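# Clamp the matching-width blank in the vise

## Task

Pick out the plain metal blank whose width equals that of the dark setting master and set it in the vise resting on the two loose low bars, which must still stand upright between the jaws at the end. Its entire long side must sit flush against the fixed jaw (the end block without hoses) and its short end must touch the work stop (the short rod between the jaws). The setting master and the other blanks must not be left clearly tipped over.

## Robot and tools

Robot: two arms, left_arm and right_arm, each with six joints and a parallel gripper. The cameras are cam_left_wrist and cam_right_wrist, both 896x504 and carried on the wrists. A fixed two-camera stand sits behind the arms. show_instructions displays the job sheet reference image and moves nothing.

Frames: the scene frame has its origin at table-top height, midway between the nominal bases. +z is up, +x points out over the table, and left_arm is on the +y side. Image left and right do not match these names. Base poses: left_arm at (+0.014, +0.281, 0) m, yaw quat_wxyz (+1.000, 0, 0, -0.019). right_arm at (+0.056, -0.369, 0) m, quat_wxyz (+1.000, 0, 0, +0.004). Hand positions, velocities and orientations in results are given in each arm's own base frame and can be off by a few centimetres. end_effector_position is the point between the finger pads. The fingertips extend 15 mm past it, and the fingers point along the gripper's +z axis and close along its x axis. The housing, 146 mm by 50 mm, starts 65 mm behind that point. A post-mounted block sticks out about 11 cm toward the gripper's -y axis.

Row layout: every motion row holds 18 numbers covering both arms, even if only one arm moves. The first 9 are for left_arm and the next 9 are for right_arm. Each arm's 9 numbers are six absolute joint target angles in radians, then gripper position, force_limit and speed, each in [-1, 1]. The joint order is: wrist roll, shoulder, waist, wrist pitch, forearm roll, elbow. This matches Joint positions in results; rely only on it. Stated ranges in that order: wrist roll -6.283 to 6.283, shoulder -2.059 to 2.094, waist -6.283 to 6.283, wrist pitch -1.693 to 3.142, forearm roll -6.283 to 6.283, elbow -3.927 to 0.192. Real limits may differ by up to 0.010 rad. A target more than 0.010 rad beyond a limit, and farther out than the current angle, is refused. A target past the real end is clipped, and the result reports "joint sent to its limit".

Gripper numbers: position +1 is fully open (108 mm gap), and around -0.96 the pads meet. Send -1 to grasp, because the fingers then stop on the object. force_limit runs from about 2.5 N per pad at -1 to 32 N at +1, and real grip varies. speed runs from 5 mm/s at -1 to 420 mm/s at +1. To leave a gripper unchanged, resend its last three numbers, because 0 is a real command. A new force or speed only applies after the position number changes by at least 0.01.

Tools:
- execute_actions(actions, cameras): actions is a list of actions. Each action is a table of up to 15 rows, one per 1/30 s step, and a short table repeats its last row. Each action lasts 0.5 s. An empty list just returns state plus images.
- move(target, speed, blend, blocking, cameras): target is one 18-number row, or a list of up to 15 rows, of absolute joint angles plus gripper numbers. Joints interpolate together, so the gripper path curves and does not avoid obstacles. speed is rad/s for the joint that travels farthest, 0.01 to 3.14, default 0.5, given as one value or one per target. blend is in rad and rounds corners between listed targets; the default 0 stops at each one. With blocking=false the call returns after about 0.5 s, and a later move replaces the running one. The result adds a "move:" line such as done, off_target, moving, held or fault, plus limits=held if steps were withheld.
- wait(seconds 0 to 10, cameras): the arms hold their last command.
- stop(cameras): brakes the running move. The fingers keep moving.
- zoom_image(camera, region [x0,y0,x1,y1] in pixels, at most 504 per side): gives a closer look at the latest image from that camera.
- clear_fault(arm, cameras): clears a reported torque fault for that arm only.
- finished_scene(scene): ends the current scene, using the number printed at the end of results. This cannot be undone.

Cameras: the argument is a list of names, or ["all"], or [] for none. An unknown name invalidates the call.

Results: Joint positions, Joint velocities ("within noise" when still) and Joint torques are listed per arm in joint order. Joint targets shows what the drive is currently aiming at; resend these to hold a joint still. Tool commands shows the gripper commands. is_grasped=1 means the fingers were stopped by an object, and it reads 0 while moving or when the pads have met. width_mm is the pad gap and force_n is the pad force. "joint command not followed" means the clearance check between the arms altered some steps. MOTOR HOT warns at 65 °C, and at 80 °C the arm brakes for 30 to 60 s or more.

Limits and cautions: a joint target may not get more than 0.637 rad ahead of the measured angle per step, and gripper speed is capped near 1 m/s. Contact torque limits in N m are waist 46.2, shoulder 46.3, elbow 28.5, forearm roll 22.1, wrist pitch 10.9, wrist roll 10.7. Exceeding one, or holding a motor at its torque limit for 1 s, triggers a torque fault that stops the arm until clear_fault. Carried weight counts as contact. Avoid collisions between the arms and fingers gripping the other arm. Also avoid hard hits on the vise or table, releasing parts while they move, dropping parts from height, and anything leaving the table. Long stretched poses or pushing at unreachable targets heat the motors. Loose objects may get nudged occasionally.

Each tool is called after "Call:" in YAML: its name, and indented under it one key for each argument.

Reference images:

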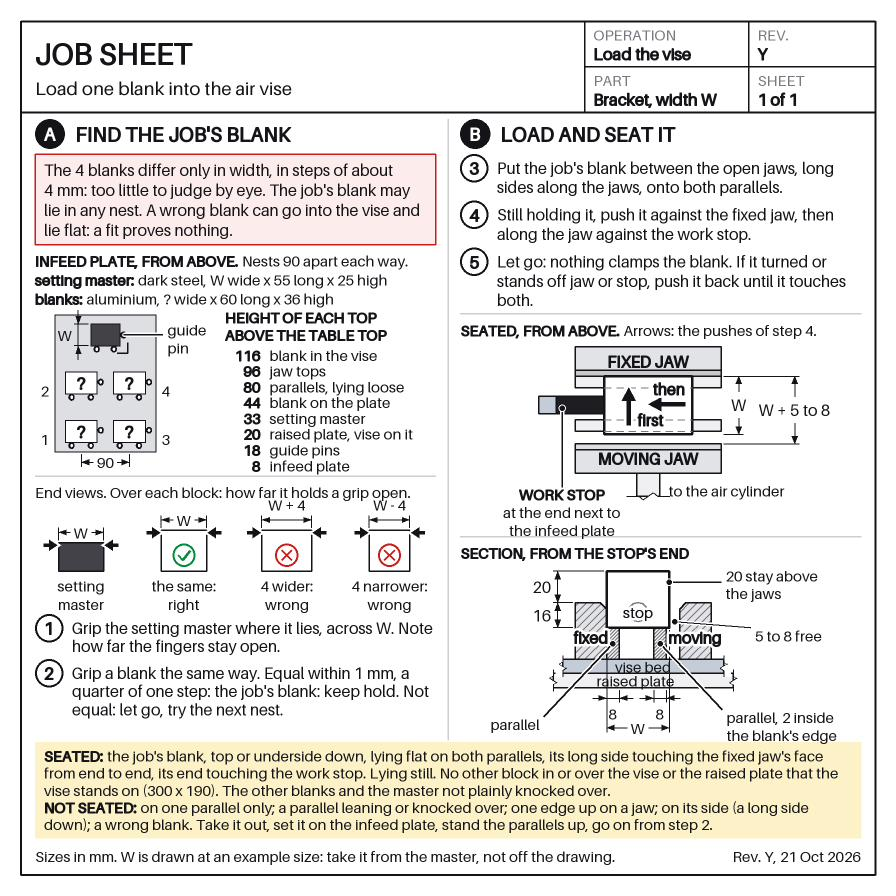

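## Session

Call:
execute_actions:
  actions: []

Scene clock: 0.00 s.
left_arm: end_effector_position=(+0.4462, +0.2991, +0.2383) width_mm=108.10 is_grasped=0 force_n=0.00 end_effector_quat_wxyz=(-0.542, +0.640, +0.459, +0.294) | right_arm: end_effector_position=(+0.2210, -0.1397, +0.2973) width_mm=108.10 is_grasped=0 force_n=0.00 end_effector_quat_wxyz=(-0.103, +0.022, +0.947, +0.302)
Joint names: [wrist roll, shoulder, waist, wrist pitch, forearm roll, elbow]
Joint positions: left_arm=[0.492 0.255 0.155 1.384 1.414 -1.062] | right_arm=[-1.564 -0.275 -0.832 1.887 0.27 -1.02]
Joint velocities: within noise
Joint torques (N m): no reading
Joint targets: left_arm=[0.492 0.255 0.155 1.384 1.414 -1.062] | right_arm=[-1.564 -0.275 -0.832 1.887 0.270 -1.020]
Tool commands: left_gripper/position=+1.0 left_gripper/force_limit=+1.0 left_gripper/speed=+1.0 right_gripper/position=+1.0 right_gripper/force_limit=+1.0 right_gripper/speed=+1.0

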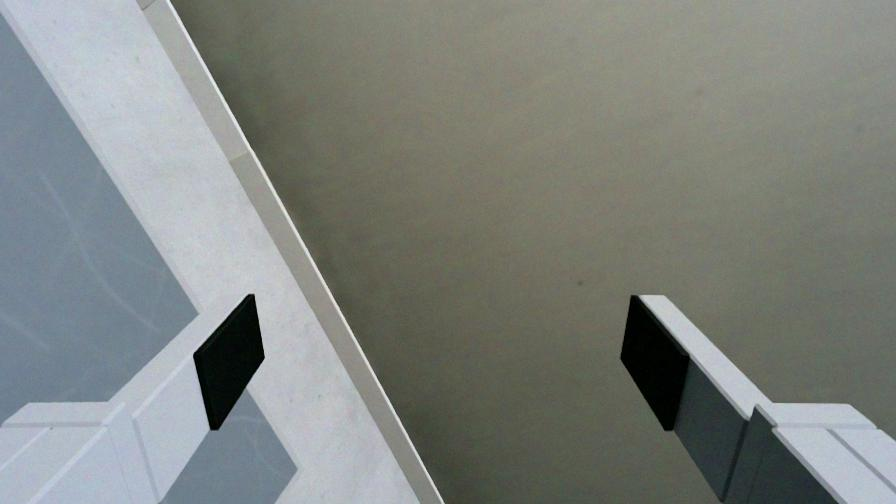

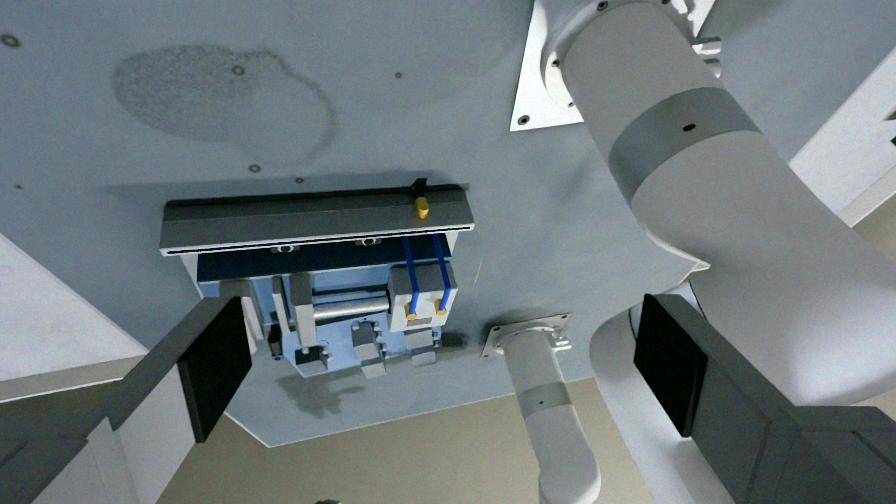

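Call:
move:
  target: [0.492,0.255,1.4,1.384,1.414,-1.062,1,1,1,-0.158,-0.177,0.623,1.501,0,-1.324,1,1,1]
  speed: 0.9
  cameras: ["cam_right_wrist"]

Scene clock: 10.90 s.
left_arm: end_effector_position=(-0.1407, +0.5184, +0.2385) width_mm=108.10 is_grasped=0 force_n=0.00 end_effector_quat_wxyz=(-0.612, +0.252, +0.746, -0.078) | right_arm: end_effector_position=(+0.3457, +0.2483, +0.3619) width_mm=108.10 is_grasped=0 force_n=0.00 end_effector_quat_wxyz=(+0.000, +0.002, +1.000, +0.000)
Joint names: [wrist roll, shoulder, waist, wrist pitch, forearm roll, elbow]
Joint positions: left_arm=[0.492 0.255 1.4 1.384 1.414 -1.062] | right_arm=[-0.158 -0.177 0.623 1.501 0 -1.324]
Joint torques (N m): left_arm=[1.5 -38.15 6.13 1.73 -0.5 -14.04] | right_arm=[1.39 -17.09 4.84 -6.11 -3.53 -22.82]
Joint targets: left_arm=[0.492 0.255 1.400 1.384 1.414 -1.062] | right_arm=[-0.158 -0.177 0.623 1.501 0.000 -1.324]
move: done
Images, in order (width x height): cam_right_wrist 896x504.

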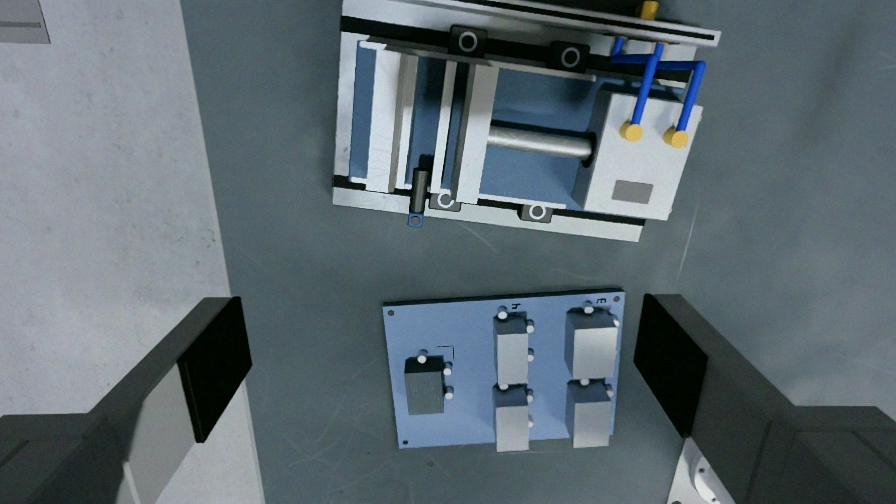

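Call:
move:
  target: [0.492,0.255,1.4,1.384,1.414,-1.062,1,1,1,0.1246,0.6739,0.9506,1.0416,0,-1.7155,0.35,-0.5,0]
  speed: 0.9
  cameras: ["cam_right_wrist"]

Scene clock: 31.00 s.
left_arm: end_effector_position=(-0.1407, +0.5184, +0.2385) width_mm=108.10 is_grasped=0 force_n=0.00 end_effector_quat_wxyz=(-0.612, +0.252, +0.746, -0.078) | right_arm: end_effector_position=(+0.3663, +0.5128, +0.1020) width_mm=72.25 is_grasped=0 force_n=0.00 end_effector_quat_wxyz=(+0.000, -0.020, +1.000, +0.000)
Joint names: [wrist roll, shoulder, waist, wrist pitch, forearm roll, elbow]
Joint positions: left_arm=[0.492 0.255 1.4 1.384 1.414 -1.062] | right_arm=[0.125 0.674 0.951 1.042 0 -1.716]
Joint torques (N m): left_arm=[1.48 -35.06 6.2 -0.39 -0.18 -12.69] | right_arm=[1.46 -37.28 5.11 -6.1 -2.96 -22.64]
Joint targets: left_arm=[0.492 0.255 1.400 1.384 1.414 -1.062] | right_arm=[0.125 0.674 0.951 1.042 0.000 -1.716]
move: done
Images, in order (width x height): cam_right_wrist 896x504.

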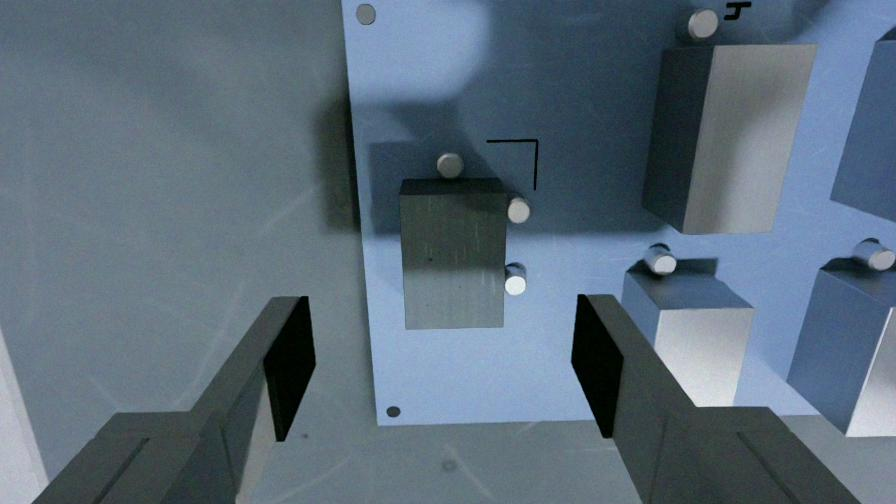

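Call:
move:
  target:
    - [0.492,0.255,1.4,1.384,1.414,-1.062,1,1,1,0.1277,0.7605,0.9537,0.9094,0,-1.6699,0.35,-0.5,0]
    - [0.492,0.255,1.4,1.384,1.414,-1.062,1,1,1,0.1277,0.7605,0.9537,0.9094,0,-1.6699,-1,-0.5,-0.7]
  speed: 0.3
  cameras: ["cam_right_wrist"]

Scene clock: 44.27 s.
left_arm: end_effector_position=(-0.1407, +0.5184, +0.2385) width_mm=108.10 is_grasped=0 force_n=0.00 end_effector_quat_wxyz=(-0.612, +0.252, +0.746, -0.078) | right_arm: end_effector_position=(+0.3638, +0.5128, +0.0390) width_mm=38.62 is_grasped=1 force_n=21.07 end_effector_quat_wxyz=(+0.000, -0.020, +1.000, +0.000)
Joint names: [wrist roll, shoulder, waist, wrist pitch, forearm roll, elbow]
Joint positions: left_arm=[0.492 0.255 1.4 1.384 1.414 -1.062] | right_arm=[0.128 0.761 0.954 0.909 0 -1.67]
Joint torques (N m): left_arm=[1.47 -31.82 6.17 -0.3 0.24 -12.77] | right_arm=[1.45 -38.48 1.67 -5.67 -2.16 -17.54]
Joint targets: left_arm=[0.492 0.255 1.400 1.384 1.414 -1.062] | right_arm=[0.128 0.760 0.954 0.909 0.000 -1.670]
move: done
Images, in order (width x height): cam_right_wrist 896x504.

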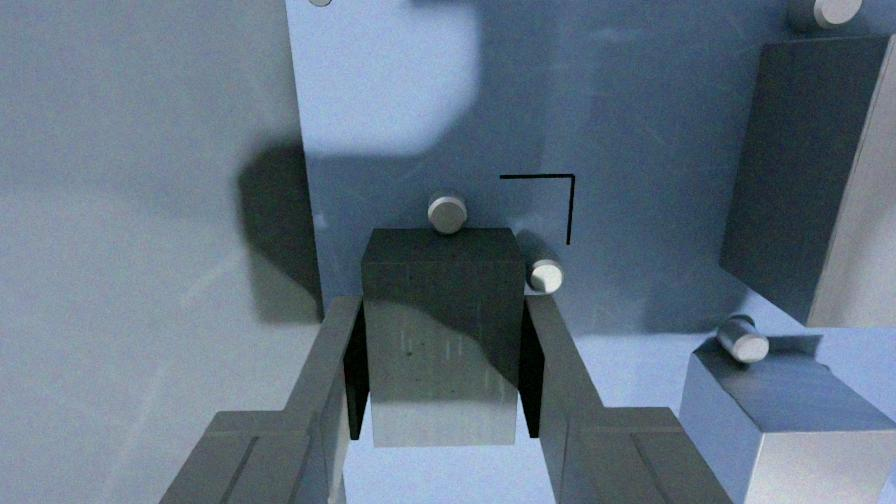

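Call:
move:
  target:
    - [0.492,0.255,1.4,1.384,1.414,-1.062,1,1,1,0.1277,0.7605,0.9537,0.9094,0,-1.6699,0.35,-0.5,-0.3]
    - [0.492,0.255,1.4,1.384,1.414,-1.062,1,1,1,0.1277,0.6739,0.9537,1.0416,0,-1.7155,0.35,-0.5,-0.3]
    - [0.492,0.255,1.4,1.384,1.414,-1.062,1,1,1,0.3598,0.2001,1.1858,0.859,0,-1.0591,0.35,-0.5,-0.3]
  blend: [0,0.02,0]
  speed: 0.7
  cameras: ["cam_right_wrist"]

Scene clock: 79.07 s.
left_arm: end_effector_position=(-0.1407, +0.5184, +0.2385) width_mm=108.10 is_grasped=0 force_n=0.00 end_effector_quat_wxyz=(-0.612, +0.252, +0.746, -0.078) | right_arm: end_effector_position=(+0.1859, +0.4587, +0.1221) width_mm=72.25 is_grasped=0 force_n=0.00 end_effector_quat_wxyz=(+0.000, -0.020, +1.000, +0.000)
Joint names: [wrist roll, shoulder, waist, wrist pitch, forearm roll, elbow]
Joint positions: left_arm=[0.492 0.255 1.4 1.384 1.414 -1.062] | right_arm=[0.36 0.2 1.186 0.859 0 -1.059]
Joint torques (N m): left_arm=[1.41 -28.1 6.14 -0.36 0.76 -12.76] | right_arm=[1.54 -38.37 5.16 -6.1 -1.31 -16.31]
Joint targets: left_arm=[0.492 0.255 1.400 1.384 1.414 -1.062] | right_arm=[0.360 0.200 1.186 0.859 0.000 -1.059]
move: done
Images, in order (width x height): cam_right_wrist 896x504.

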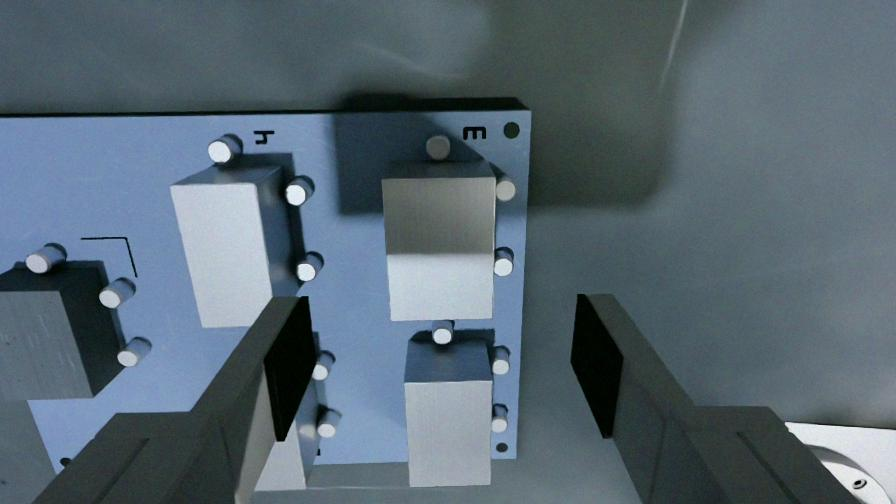

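Call:
move:
  target:
    - [0.492,0.255,1.4,1.384,1.414,-1.062,1,1,1,0.4281,0.4964,1.2541,0.933,0,-1.4294,0.35,-0.5,-0.3]
    - [0.492,0.255,1.4,1.384,1.414,-1.062,1,1,1,0.4281,0.5954,1.2541,0.8015,0,-1.3969,0.35,-0.5,-0.3]
    - [0.492,0.255,1.4,1.384,1.414,-1.062,1,1,1,0.4281,0.5954,1.2541,0.8015,0,-1.3969,-1,-0.5,-0.7]
  blend: [0.02,0,0]
  speed: [0.6,0.3,0.3]
  cameras: ["cam_right_wrist"]

Scene clock: 108.37 s.
left_arm: end_effector_position=(-0.1407, +0.5184, +0.2385) width_mm=108.10 is_grasped=0 force_n=0.00 end_effector_quat_wxyz=(-0.612, +0.252, +0.746, -0.078) | right_arm: end_effector_position=(+0.1805, +0.5510, +0.0420) width_mm=38.77 is_grasped=1 force_n=23.66 end_effector_quat_wxyz=(+0.000, -0.020, +1.000, +0.000)
Joint names: [wrist roll, shoulder, waist, wrist pitch, forearm roll, elbow]
Joint positions: left_arm=[0.492 0.255 1.4 1.384 1.414 -1.062] | right_arm=[0.428 0.595 1.254 0.801 0 -1.397]
Joint torques (N m): left_arm=[1.45 -25.71 6.11 -0.3 1.15 -12.71] | right_arm=[1.35 -34.16 2.75 -5.61 -0.29 -16.11]
Joint targets: left_arm=[0.492 0.255 1.400 1.384 1.414 -1.062] | right_arm=[0.428 0.595 1.254 0.802 0.000 -1.397]
move: done
Images, in order (width x height): cam_right_wrist 896x504.

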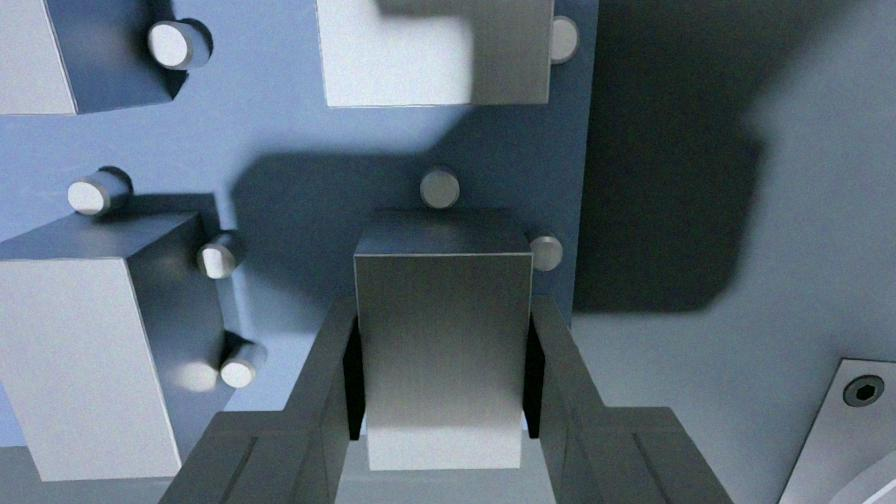

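Call:
move:
  target:
    - [0.492,0.255,1.4,1.384,1.414,-1.062,1,1,1,0.4281,0.4964,1.2541,0.933,0,-1.4294,-1,-0.5,-0.7]
    - [0.492,0.255,1.4,1.384,1.414,-1.062,1,1,1,0.0987,0.0949,0.7597,1.0382,0,-1.1331,-1,-0.5,-0.7]
  blend: [0.02,0]
  speed: [0.3,0.5]
  cameras: ["cam_right_wrist"]

Call:
zoom_image:
  camera: "cam_right_wrist"
  region: [250, 0, 650, 250]

Scene clock: 143.27 s.
left_arm: end_effector_position=(-0.1407, +0.5184, +0.2385) width_mm=108.10 is_grasped=0 force_n=0.00 end_effector_quat_wxyz=(-0.612, +0.252, +0.746, -0.078) | right_arm: end_effector_position=(+0.3557, +0.3379, +0.1900) width_mm=38.77 is_grasped=1 force_n=23.54 end_effector_quat_wxyz=(+0.000, +0.062, +0.998, +0.000)
Joint names: [wrist roll, shoulder, waist, wrist pitch, forearm roll, elbow]
Joint positions: left_arm=[0.492 0.255 1.4 1.384 1.414 -1.062] | right_arm=[0.099 0.095 0.76 1.038 0 -1.133]
Joint torques (N m): left_arm=[1.45 -25.7 5.99 -0.31 1.5 -12.74] | right_arm=[-1.53 -37.96 -4.82 0.29 0.3 -18.26]
Joint targets: left_arm=[0.492 0.255 1.400 1.384 1.414 -1.062] | right_arm=[0.099 0.095 0.760 1.038 0.000 -1.133]
move: done
Images, in order (width x height): cam_right_wrist 896x504.

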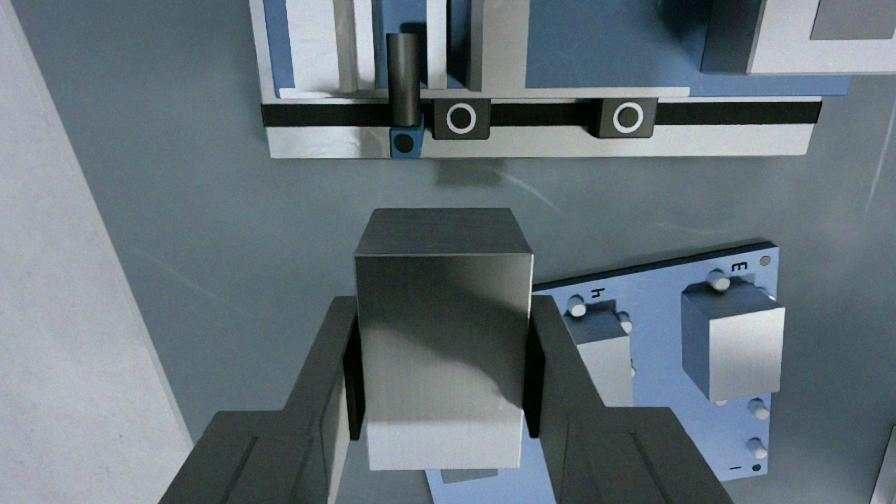

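Scaled by 1.260 from the camera's 896x504 image, which has a finer 1280x720 frame.

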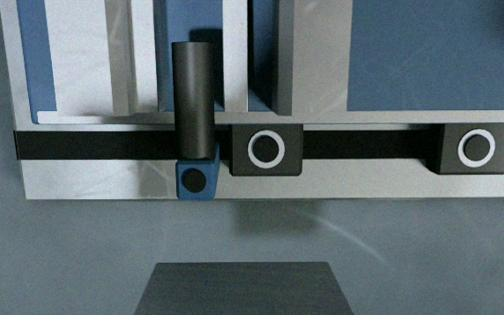

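Call:
move:
  target: [0.492,0.255,1.4,1.384,1.414,-1.062,1,1,1,-0.1117,-0.0954,0.5568,0.9164,0,-0.8210,-1,-0.5,-0.7]
  speed: 0.4
  cameras: ["cam_right_wrist"]

Call:
zoom_image:
  camera: "cam_right_wrist"
  region: [240, 90, 660, 500]

Scene clock: 191.63 s.
left_arm: end_effector_position=(-0.1407, +0.5184, +0.2385) width_mm=108.10 is_grasped=0 force_n=0.00 end_effector_quat_wxyz=(-0.612, +0.252, +0.746, -0.078) | right_arm: end_effector_position=(+0.3575, +0.2226, +0.1603) width_mm=38.77 is_grasped=1 force_n=23.54 end_effector_quat_wxyz=(+0.000, +0.058, +0.998, +0.000)
Joint names: [wrist roll, shoulder, waist, wrist pitch, forearm roll, elbow]
Joint positions: left_arm=[0.492 0.255 1.4 1.384 1.414 -1.062] | right_arm=[-0.112 -0.095 0.557 0.916 0 -0.821]
Joint torques (N m): left_arm=[1.4 -25.57 6.06 -0.25 1.9 -12.82] | right_arm=[-1.49 -31.57 -5.03 -6.43 1.11 -17.5]
Joint targets: left_arm=[0.492 0.255 1.400 1.384 1.414 -1.062] | right_arm=[-0.112 -0.095 0.557 0.916 0.000 -0.821]
move: done
Images, in order (width x height): cam_right_wrist 896x504.

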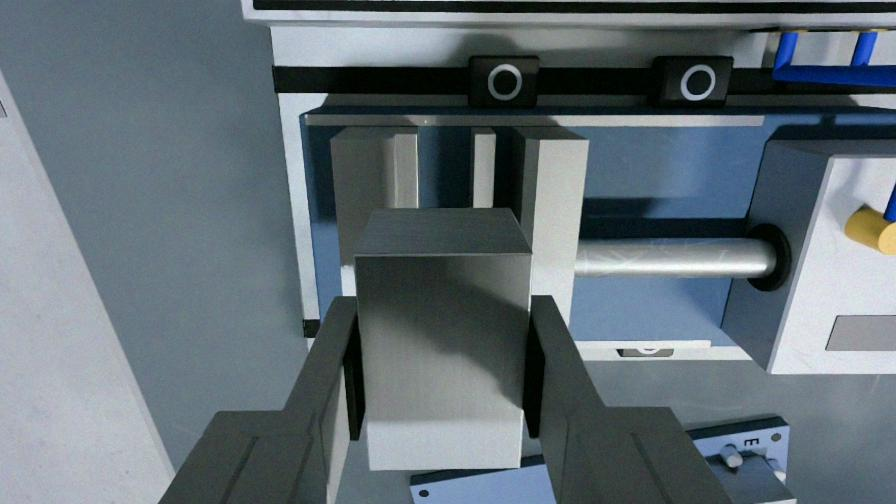

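Scaled by 1.200 from the camera's 896x504 image, which has a finer 1280x720 frame.

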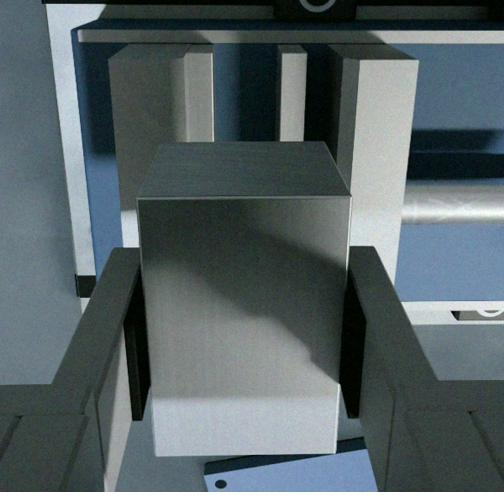

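Call:
move:
  target:
    - [0.492,0.255,1.4,1.384,1.414,-1.062,1,1,1,-0.1073,-0.1031,0.5612,0.9157,0,-0.8126,-1,-0.5,-0.7]
    - [0.492,0.255,1.4,1.384,1.414,-1.062,1,1,1,-0.1073,-0.0242,0.5612,0.7817,0,-0.7575,-1,-0.5,-0.7]
  speed: [0.2,0.06]
  cameras: ["cam_right_wrist"]

Call:
zoom_image:
  camera: "cam_right_wrist"
  region: [240, 90, 660, 500]

Scene clock: 217.07 s.
left_arm: end_effector_position=(-0.1407, +0.5184, +0.2385) width_mm=108.10 is_grasped=0 force_n=0.00 end_effector_quat_wxyz=(-0.612, +0.252, +0.746, -0.078) | right_arm: end_effector_position=(+0.3546, +0.2229, +0.1163) width_mm=38.76 is_grasped=1 force_n=25.15 end_effector_quat_wxyz=(+0.000, +0.058, +0.998, +0.000)
Joint names: [wrist roll, shoulder, waist, wrist pitch, forearm roll, elbow]
Joint positions: left_arm=[0.492 0.255 1.4 1.384 1.414 -1.062] | right_arm=[-0.107 -0.024 0.561 0.782 0 -0.758]
Joint torques (N m): left_arm=[1.38 -25.68 6.2 -0.3 2.2 -12.73] | right_arm=[0.86 -19.89 -5.58 -7.07 -3.78 -17.01]
Joint targets: left_arm=[0.492 0.255 1.400 1.384 1.414 -1.062] | right_arm=[-0.107 -0.024 0.561 0.782 0.000 -0.758]
move: done
Images, in order (width x height): cam_right_wrist 896x504.

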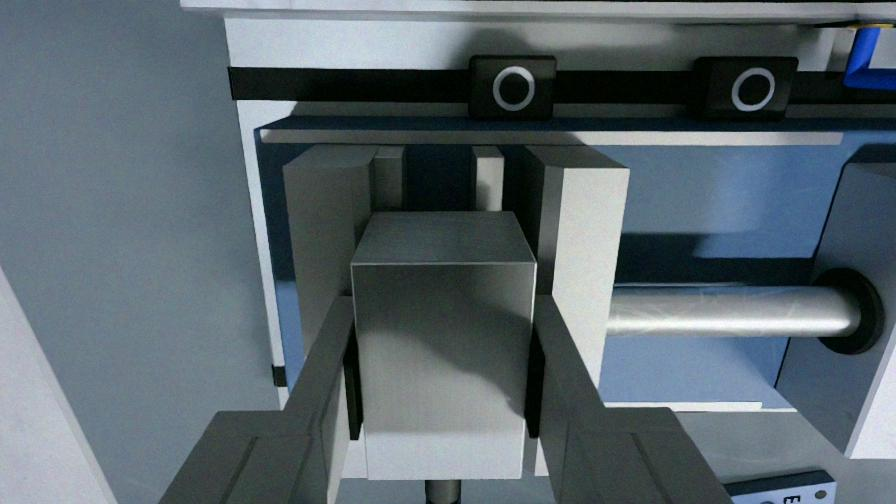

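Scaled by 1.200 from the camera's 896x504 image, which has a finer 1280x720 frame.

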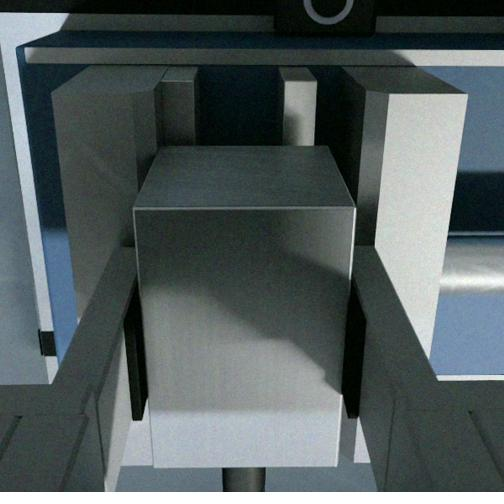

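Call:
move:
  target: [0.492,0.255,1.4,1.384,1.414,-1.062,1,1,1,-0.1117,-0.0168,0.5568,0.7829,0,-0.7661,-1,-0.5,-0.7]
  speed: 0.03
  cameras: ["cam_right_wrist"]

Call:
zoom_image:
  camera: "cam_right_wrist"
  region: [240, 90, 660, 500]

Scene clock: 234.80 s.
left_arm: end_effector_position=(-0.1407, +0.5184, +0.2385) width_mm=108.10 is_grasped=0 force_n=0.00 end_effector_quat_wxyz=(-0.612, +0.252, +0.746, -0.078) | right_arm: end_effector_position=(+0.3575, +0.2226, +0.1162) width_mm=40.53 is_grasped=1 force_n=29.43 end_effector_quat_wxyz=(+0.000, +0.058, +0.998, +0.000)
Joint names: [wrist roll, shoulder, waist, wrist pitch, forearm roll, elbow]
Joint positions: left_arm=[0.492 0.255 1.4 1.384 1.414 -1.062] | right_arm=[-0.112 -0.017 0.557 0.783 0 -0.766]
Joint torques (N m): left_arm=[1.4 -25.84 6.09 -0.22 2.06 -12.72] | right_arm=[-2.04 -17.52 -23.19 -14.38 -3.83 -33.23]
Joint targets: left_arm=[0.492 0.255 1.400 1.384 1.414 -1.062] | right_arm=[-0.112 -0.017 0.557 0.783 0.000 -0.766]
move: done
Images, in order (width x height): cam_right_wrist 896x504.

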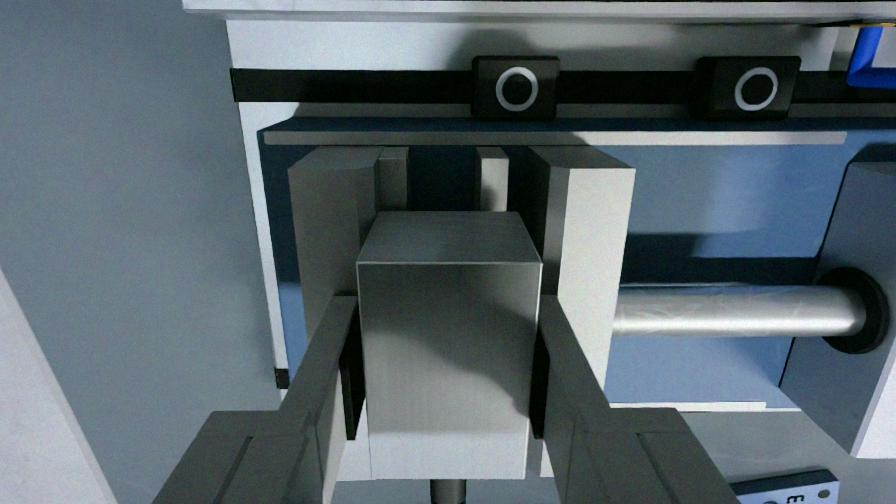

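Scaled by 1.200 from the camera's 896x504 image, which has a finer 1280x720 frame.

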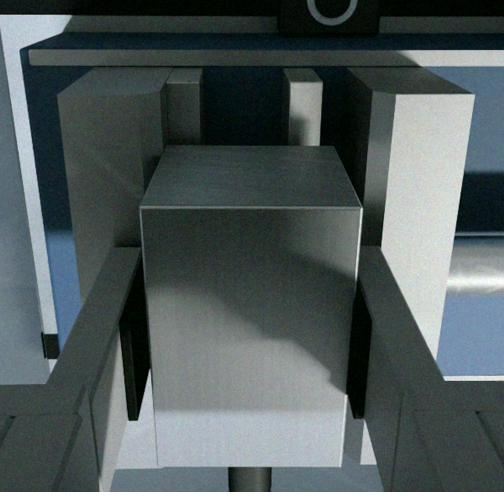

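Call:
move:
  target:
    - [0.492,0.255,1.4,1.384,1.414,-1.062,1,1,1,-0.1102,-0.0193,0.5583,0.7825,0,-0.7632,-1,-0.5,-0.7]
    - [0.492,0.255,1.4,1.384,1.414,-1.062,1,1,1,-0.1009,-0.0094,0.5676,0.7841,0,-0.7747,-1,-0.5,-0.7]
  speed: 0.03
  cameras: ["cam_right_wrist"]

Call:
zoom_image:
  camera: "cam_right_wrist"
  region: [240, 90, 660, 500]

Scene clock: 251.93 s.
left_arm: end_effector_position=(-0.1407, +0.5184, +0.2385) width_mm=108.10 is_grasped=0 force_n=0.00 end_effector_quat_wxyz=(-0.612, +0.252, +0.746, -0.078) | right_arm: end_effector_position=(+0.3573, +0.2277, +0.1163) width_mm=40.54 is_grasped=1 force_n=9.60 end_effector_quat_wxyz=(+0.000, +0.058, +0.998, +0.000)
Joint names: [wrist roll, shoulder, waist, wrist pitch, forearm roll, elbow]
Joint positions: left_arm=[0.492 0.255 1.4 1.384 1.414 -1.062] | right_arm=[-0.101 -0.009 0.568 0.784 0 -0.775]
Joint torques (N m): left_arm=[1.37 -25.63 6.01 -0.24 2.18 -12.82] | right_arm=[0.82 -22.85 3.05 -3.79 -3.86 -28.06]
Joint targets: left_arm=[0.492 0.255 1.400 1.384 1.414 -1.062] | right_arm=[-0.101 -0.009 0.568 0.784 0.000 -0.775]
move: done
Images, in order (width x height): cam_right_wrist 896x504.

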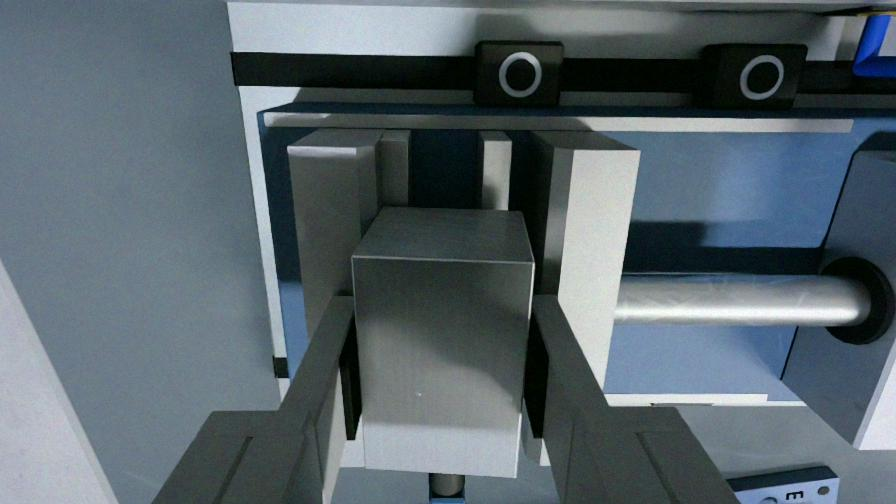

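Scaled by 1.200 from the camera's 896x504 image, which has a finer 1280x720 frame.

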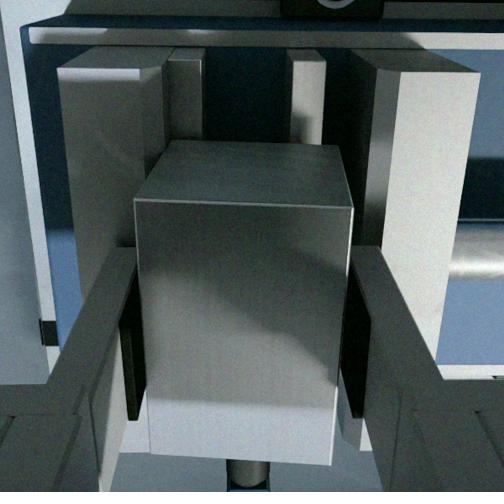

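Call:
move:
  target:
    - [0.492,0.255,1.4,1.384,1.414,-1.062,1,1,1,-0.0994,-0.0075,0.5691,0.777,0,-0.7695,-1,-0.5,-0.7]
    - [0.492,0.255,1.4,1.384,1.414,-1.062,1,1,1,-0.0994,-0.0075,0.5691,0.777,0,-0.7695,-0.1,-0.5,-0.8]
    - [0.492,0.255,1.4,1.384,1.414,-1.062,1,1,1,-0.0994,-0.0075,0.5691,0.777,0,-0.7695,-1,-0.9,-0.9]
  speed: 0.03
  cameras: ["cam_right_wrist"]

Call:
zoom_image:
  camera: "cam_right_wrist"
  region: [240, 90, 660, 500]

Scene clock: 267.33 s.
left_arm: end_effector_position=(-0.1407, +0.5184, +0.2385) width_mm=108.10 is_grasped=0 force_n=0.00 end_effector_quat_wxyz=(-0.612, +0.252, +0.746, -0.078) | right_arm: end_effector_position=(+0.3561, +0.2279, +0.1140) width_mm=40.59 is_grasped=0 force_n=5.69 end_effector_quat_wxyz=(+0.000, +0.058, +0.998, +0.000)
Joint names: [wrist roll, shoulder, waist, wrist pitch, forearm roll, elbow]
Joint positions: left_arm=[0.492 0.255 1.4 1.384 1.414 -1.062] | right_arm=[-0.099 -0.008 0.569 0.777 0 -0.769]
Joint torques (N m): left_arm=[1.35 -25.76 5.9 -0.25 2.18 -12.82] | right_arm=[0.85 -20.04 -0.91 -1.52 -0.98 -18.46]
Joint targets: left_arm=[0.492 0.255 1.400 1.384 1.414 -1.062] | right_arm=[-0.099 -0.007 0.569 0.777 0.000 -0.770]
move: done
Images, in order (width x height): cam_right_wrist 896x504.

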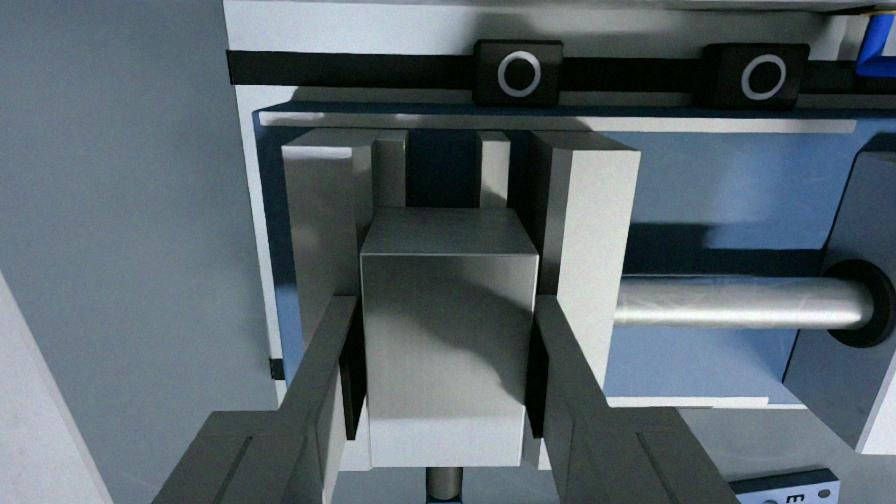

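Scaled by 1.200 from the camera's 896x504 image, which has a finer 1280x720 frame.

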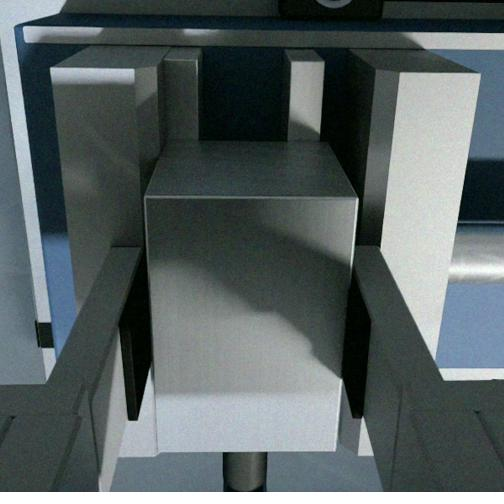

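Call:
move:
  target: [0.492,0.255,1.4,1.384,1.414,-1.062,1,1,1,-0.0994,-0.0075,0.5691,0.777,0,-0.7695,-0.98,-0.5,-0.8]
  speed: 0.03
  cameras: ["cam_right_wrist"]

Call:
zoom_image:
  camera: "cam_right_wrist"
  region: [340, 190, 560, 500]

Scene clock: 277.20 s.
left_arm: end_effector_position=(-0.1407, +0.5184, +0.2385) width_mm=108.10 is_grasped=0 force_n=0.00 end_effector_quat_wxyz=(-0.612, +0.252, +0.746, -0.078) | right_arm: end_effector_position=(+0.3561, +0.2278, +0.1140) width_mm=39.89 is_grasped=1 force_n=11.47 end_effector_quat_wxyz=(+0.000, +0.058, +0.998, +0.000)
Joint names: [wrist roll, shoulder, waist, wrist pitch, forearm roll, elbow]
Joint positions: left_arm=[0.492 0.255 1.4 1.384 1.414 -1.062] | right_arm=[-0.099 -0.008 0.569 0.777 0 -0.77]
Joint torques (N m): left_arm=[1.39 -25.61 6.17 -0.22 2.11 -12.75] | right_arm=[0.91 -18.12 -8.31 -4.44 -1.03 -21.9]
Joint targets: left_arm=[0.492 0.255 1.400 1.384 1.414 -1.062] | right_arm=[-0.099 -0.007 0.569 0.777 0.000 -0.770]
move: done
Images, in order (width x height): cam_right_wrist 896x504.

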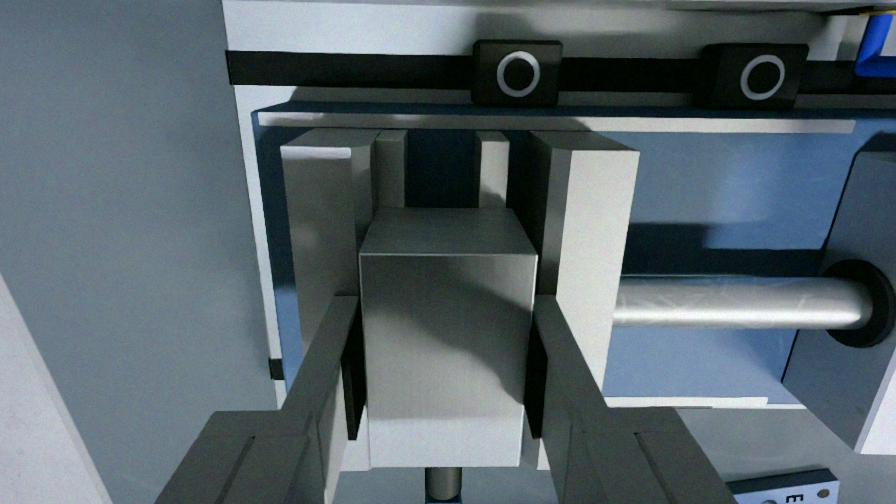

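Scaled by 1.626 from the camera's 896x504 image, which has a finer 1280x720 frame.

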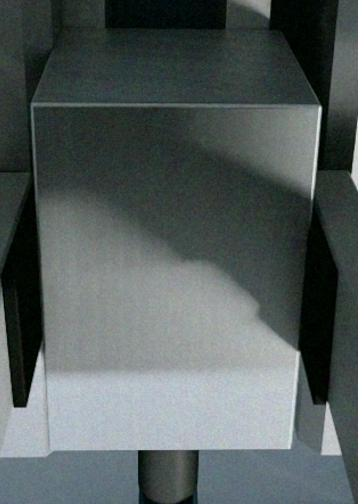

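Call:
move:
  target:
    - [0.492,0.255,1.4,1.384,1.414,-1.062,1,1,1,-0.0984,-0.0092,0.5701,0.7767,0,-0.7675,-0.98,-0.5,-0.8]
    - [0.492,0.255,1.4,1.384,1.414,-1.062,1,1,1,-0.0928,-0.0033,0.5757,0.7776,0,-0.7744,-0.98,-0.5,-0.8]
  speed: 0.03
  cameras: ["cam_right_wrist"]

Call:
zoom_image:
  camera: "cam_right_wrist"
  region: [340, 190, 560, 500]

Scene clock: 296.70 s.
left_arm: end_effector_position=(-0.1407, +0.5184, +0.2385) width_mm=108.10 is_grasped=0 force_n=0.00 end_effector_quat_wxyz=(-0.612, +0.252, +0.746, -0.078) | right_arm: end_effector_position=(+0.3558, +0.2309, +0.1140) width_mm=39.26 is_grasped=1 force_n=11.47 end_effector_quat_wxyz=(+0.000, +0.058, +0.998, +0.000)
Joint names: [wrist roll, shoulder, waist, wrist pitch, forearm roll, elbow]
Joint positions: left_arm=[0.492 0.255 1.4 1.384 1.414 -1.062] | right_arm=[-0.093 -0.003 0.576 0.778 0 -0.774]
Joint torques (N m): left_arm=[1.33 -25.62 6.03 -0.22 2.11 -12.8] | right_arm=[1.08 -17.06 7.38 -4.16 1.41 -25.69]
Joint targets: left_arm=[0.492 0.255 1.400 1.384 1.414 -1.062] | right_arm=[-0.093 -0.003 0.576 0.778 0.000 -0.774]
move: done
Images, in order (width x height): cam_right_wrist 896x504.

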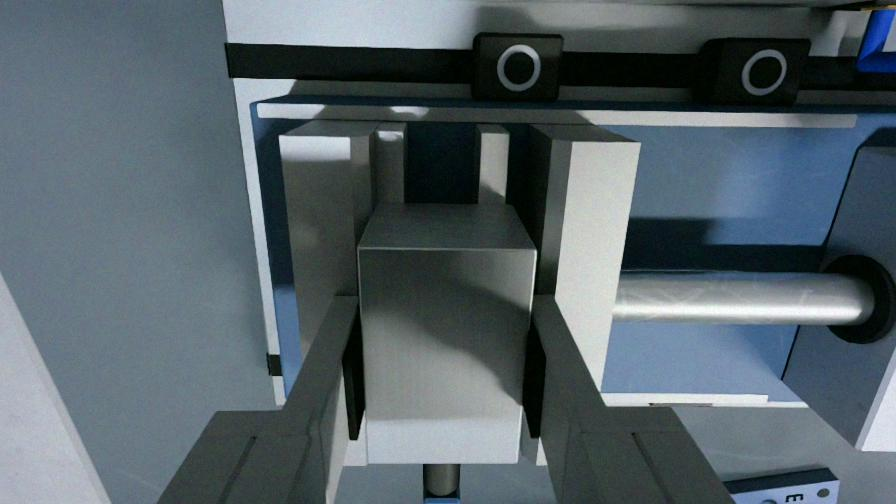

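Scaled by 1.626 from the camera's 896x504 image, which has a finer 1280x720 frame.

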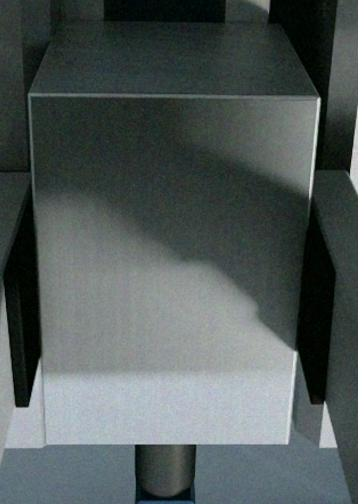

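Call:
move:
  target:
    - [0.492,0.255,1.4,1.384,1.414,-1.062,1,1,1,-0.0919,-0.0048,0.5766,0.7774,0,-0.7727,-0.98,-0.5,-0.8]
    - [0.492,0.255,1.4,1.384,1.414,-1.062,1,1,1,-0.0863,0.0011,0.5822,0.7783,0,-0.7796,-0.98,-0.5,-0.8]
  speed: 0.03
  cameras: ["cam_right_wrist"]

Call:
zoom_image:
  camera: "cam_right_wrist"
  region: [340, 190, 560, 500]

Scene clock: 311.53 s.
left_arm: end_effector_position=(-0.1407, +0.5184, +0.2385) width_mm=108.10 is_grasped=0 force_n=0.00 end_effector_quat_wxyz=(-0.612, +0.252, +0.746, -0.078) | right_arm: end_effector_position=(+0.3555, +0.2340, +0.1141) width_mm=39.25 is_grasped=1 force_n=13.06 end_effector_quat_wxyz=(+0.000, +0.058, +0.998, +0.000)
Joint names: [wrist roll, shoulder, waist, wrist pitch, forearm roll, elbow]
Joint positions: left_arm=[0.492 0.255 1.4 1.384 1.414 -1.062] | right_arm=[-0.086 0.001 0.582 0.778 0 -0.78]
Joint torques (N m): left_arm=[1.37 -25.62 6.06 -0.15 2.03 -12.78] | right_arm=[1.18 -19.81 9.38 -3.6 2.59 -26.83]
Joint targets: left_arm=[0.492 0.255 1.400 1.384 1.414 -1.062] | right_arm=[-0.086 0.001 0.582 0.778 0.000 -0.780]
move: done
Images, in order (width x height): cam_right_wrist 896x504.

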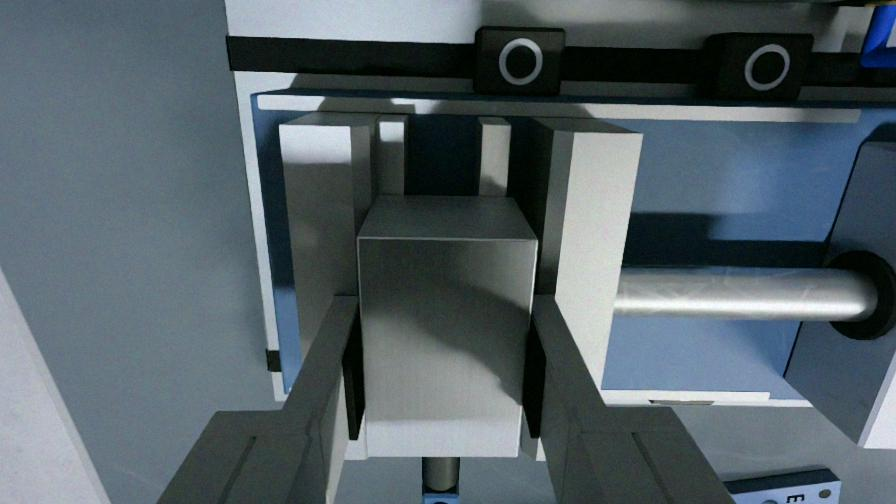

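Scaled by 1.626 from the camera's 896x504 image, which has a finer 1280x720 frame.

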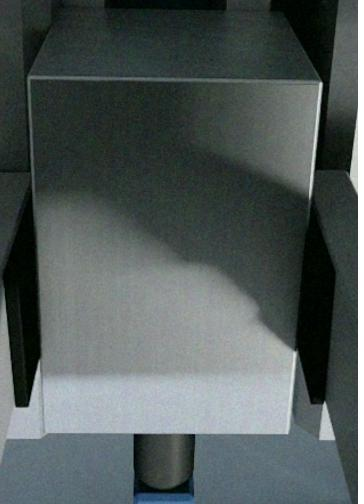

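Call:
move:
  target:
    - [0.492,0.255,1.4,1.384,1.414,-1.062,1,1,1,-0.0875,0.0031,0.581,0.7786,0,-0.7819,-0.98,-0.5,-0.8]
    - [0.492,0.255,1.4,1.384,1.414,-1.062,1,1,1,-0.0875,0.0031,0.581,0.7786,0,-0.7819,0.0,-0.5,-0.8]
    - [0.492,0.255,1.4,1.384,1.414,-1.062,1,1,1,-0.0875,-0.0875,0.581,0.9386,0,-0.8511,0.0,-0.5,-0.8]
  speed: [0.03,0.03,0.2]
  cameras: ["cam_right_wrist"]

Call:
zoom_image:
  camera: "cam_right_wrist"
  region: [300, 100, 600, 460]

Scene clock: 327.70 s.
left_arm: end_effector_position=(-0.1407, +0.5184, +0.2385) width_mm=108.10 is_grasped=0 force_n=0.00 end_effector_quat_wxyz=(-0.612, +0.252, +0.746, -0.078) | right_arm: end_effector_position=(+0.3565, +0.2341, +0.1672) width_mm=53.00 is_grasped=0 force_n=0.00 end_effector_quat_wxyz=(+0.000, +0.058, +0.998, +0.000)
Joint names: [wrist roll, shoulder, waist, wrist pitch, forearm roll, elbow]
Joint positions: left_arm=[0.492 0.255 1.4 1.384 1.414 -1.062] | right_arm=[-0.087 -0.087 0.581 0.939 0 -0.851]
Joint torques (N m): left_arm=[1.29 -25.78 6.06 -0.16 2.07 -12.77] | right_arm=[-0.9 -31.18 3.69 0.37 2.44 -22.01]
Joint targets: left_arm=[0.492 0.255 1.400 1.384 1.414 -1.062] | right_arm=[-0.087 -0.087 0.581 0.939 0.000 -0.851]
move: done
Images, in order (width x height): cam_right_wrist 896x504.

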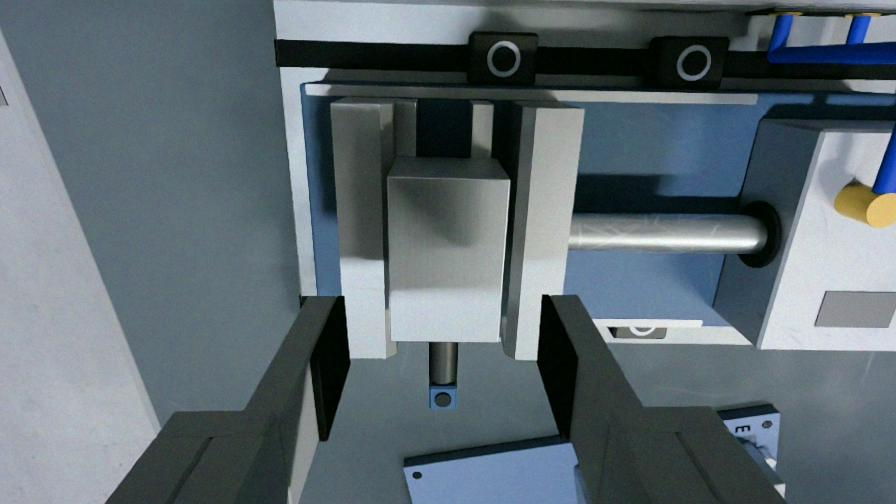

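Scaled by 1.400 from the camera's 896x504 image, which has a finer 1280x720 frame.

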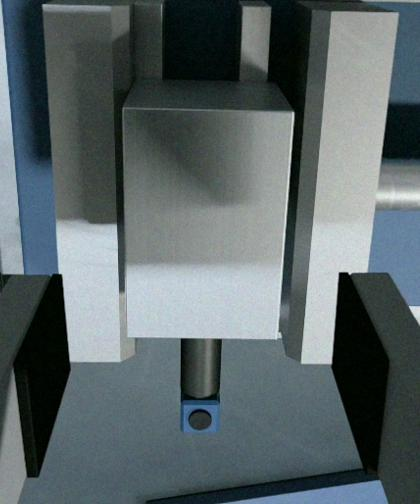

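Call:
finished_scene:
  scene: 2

The scene is finished: the task was done.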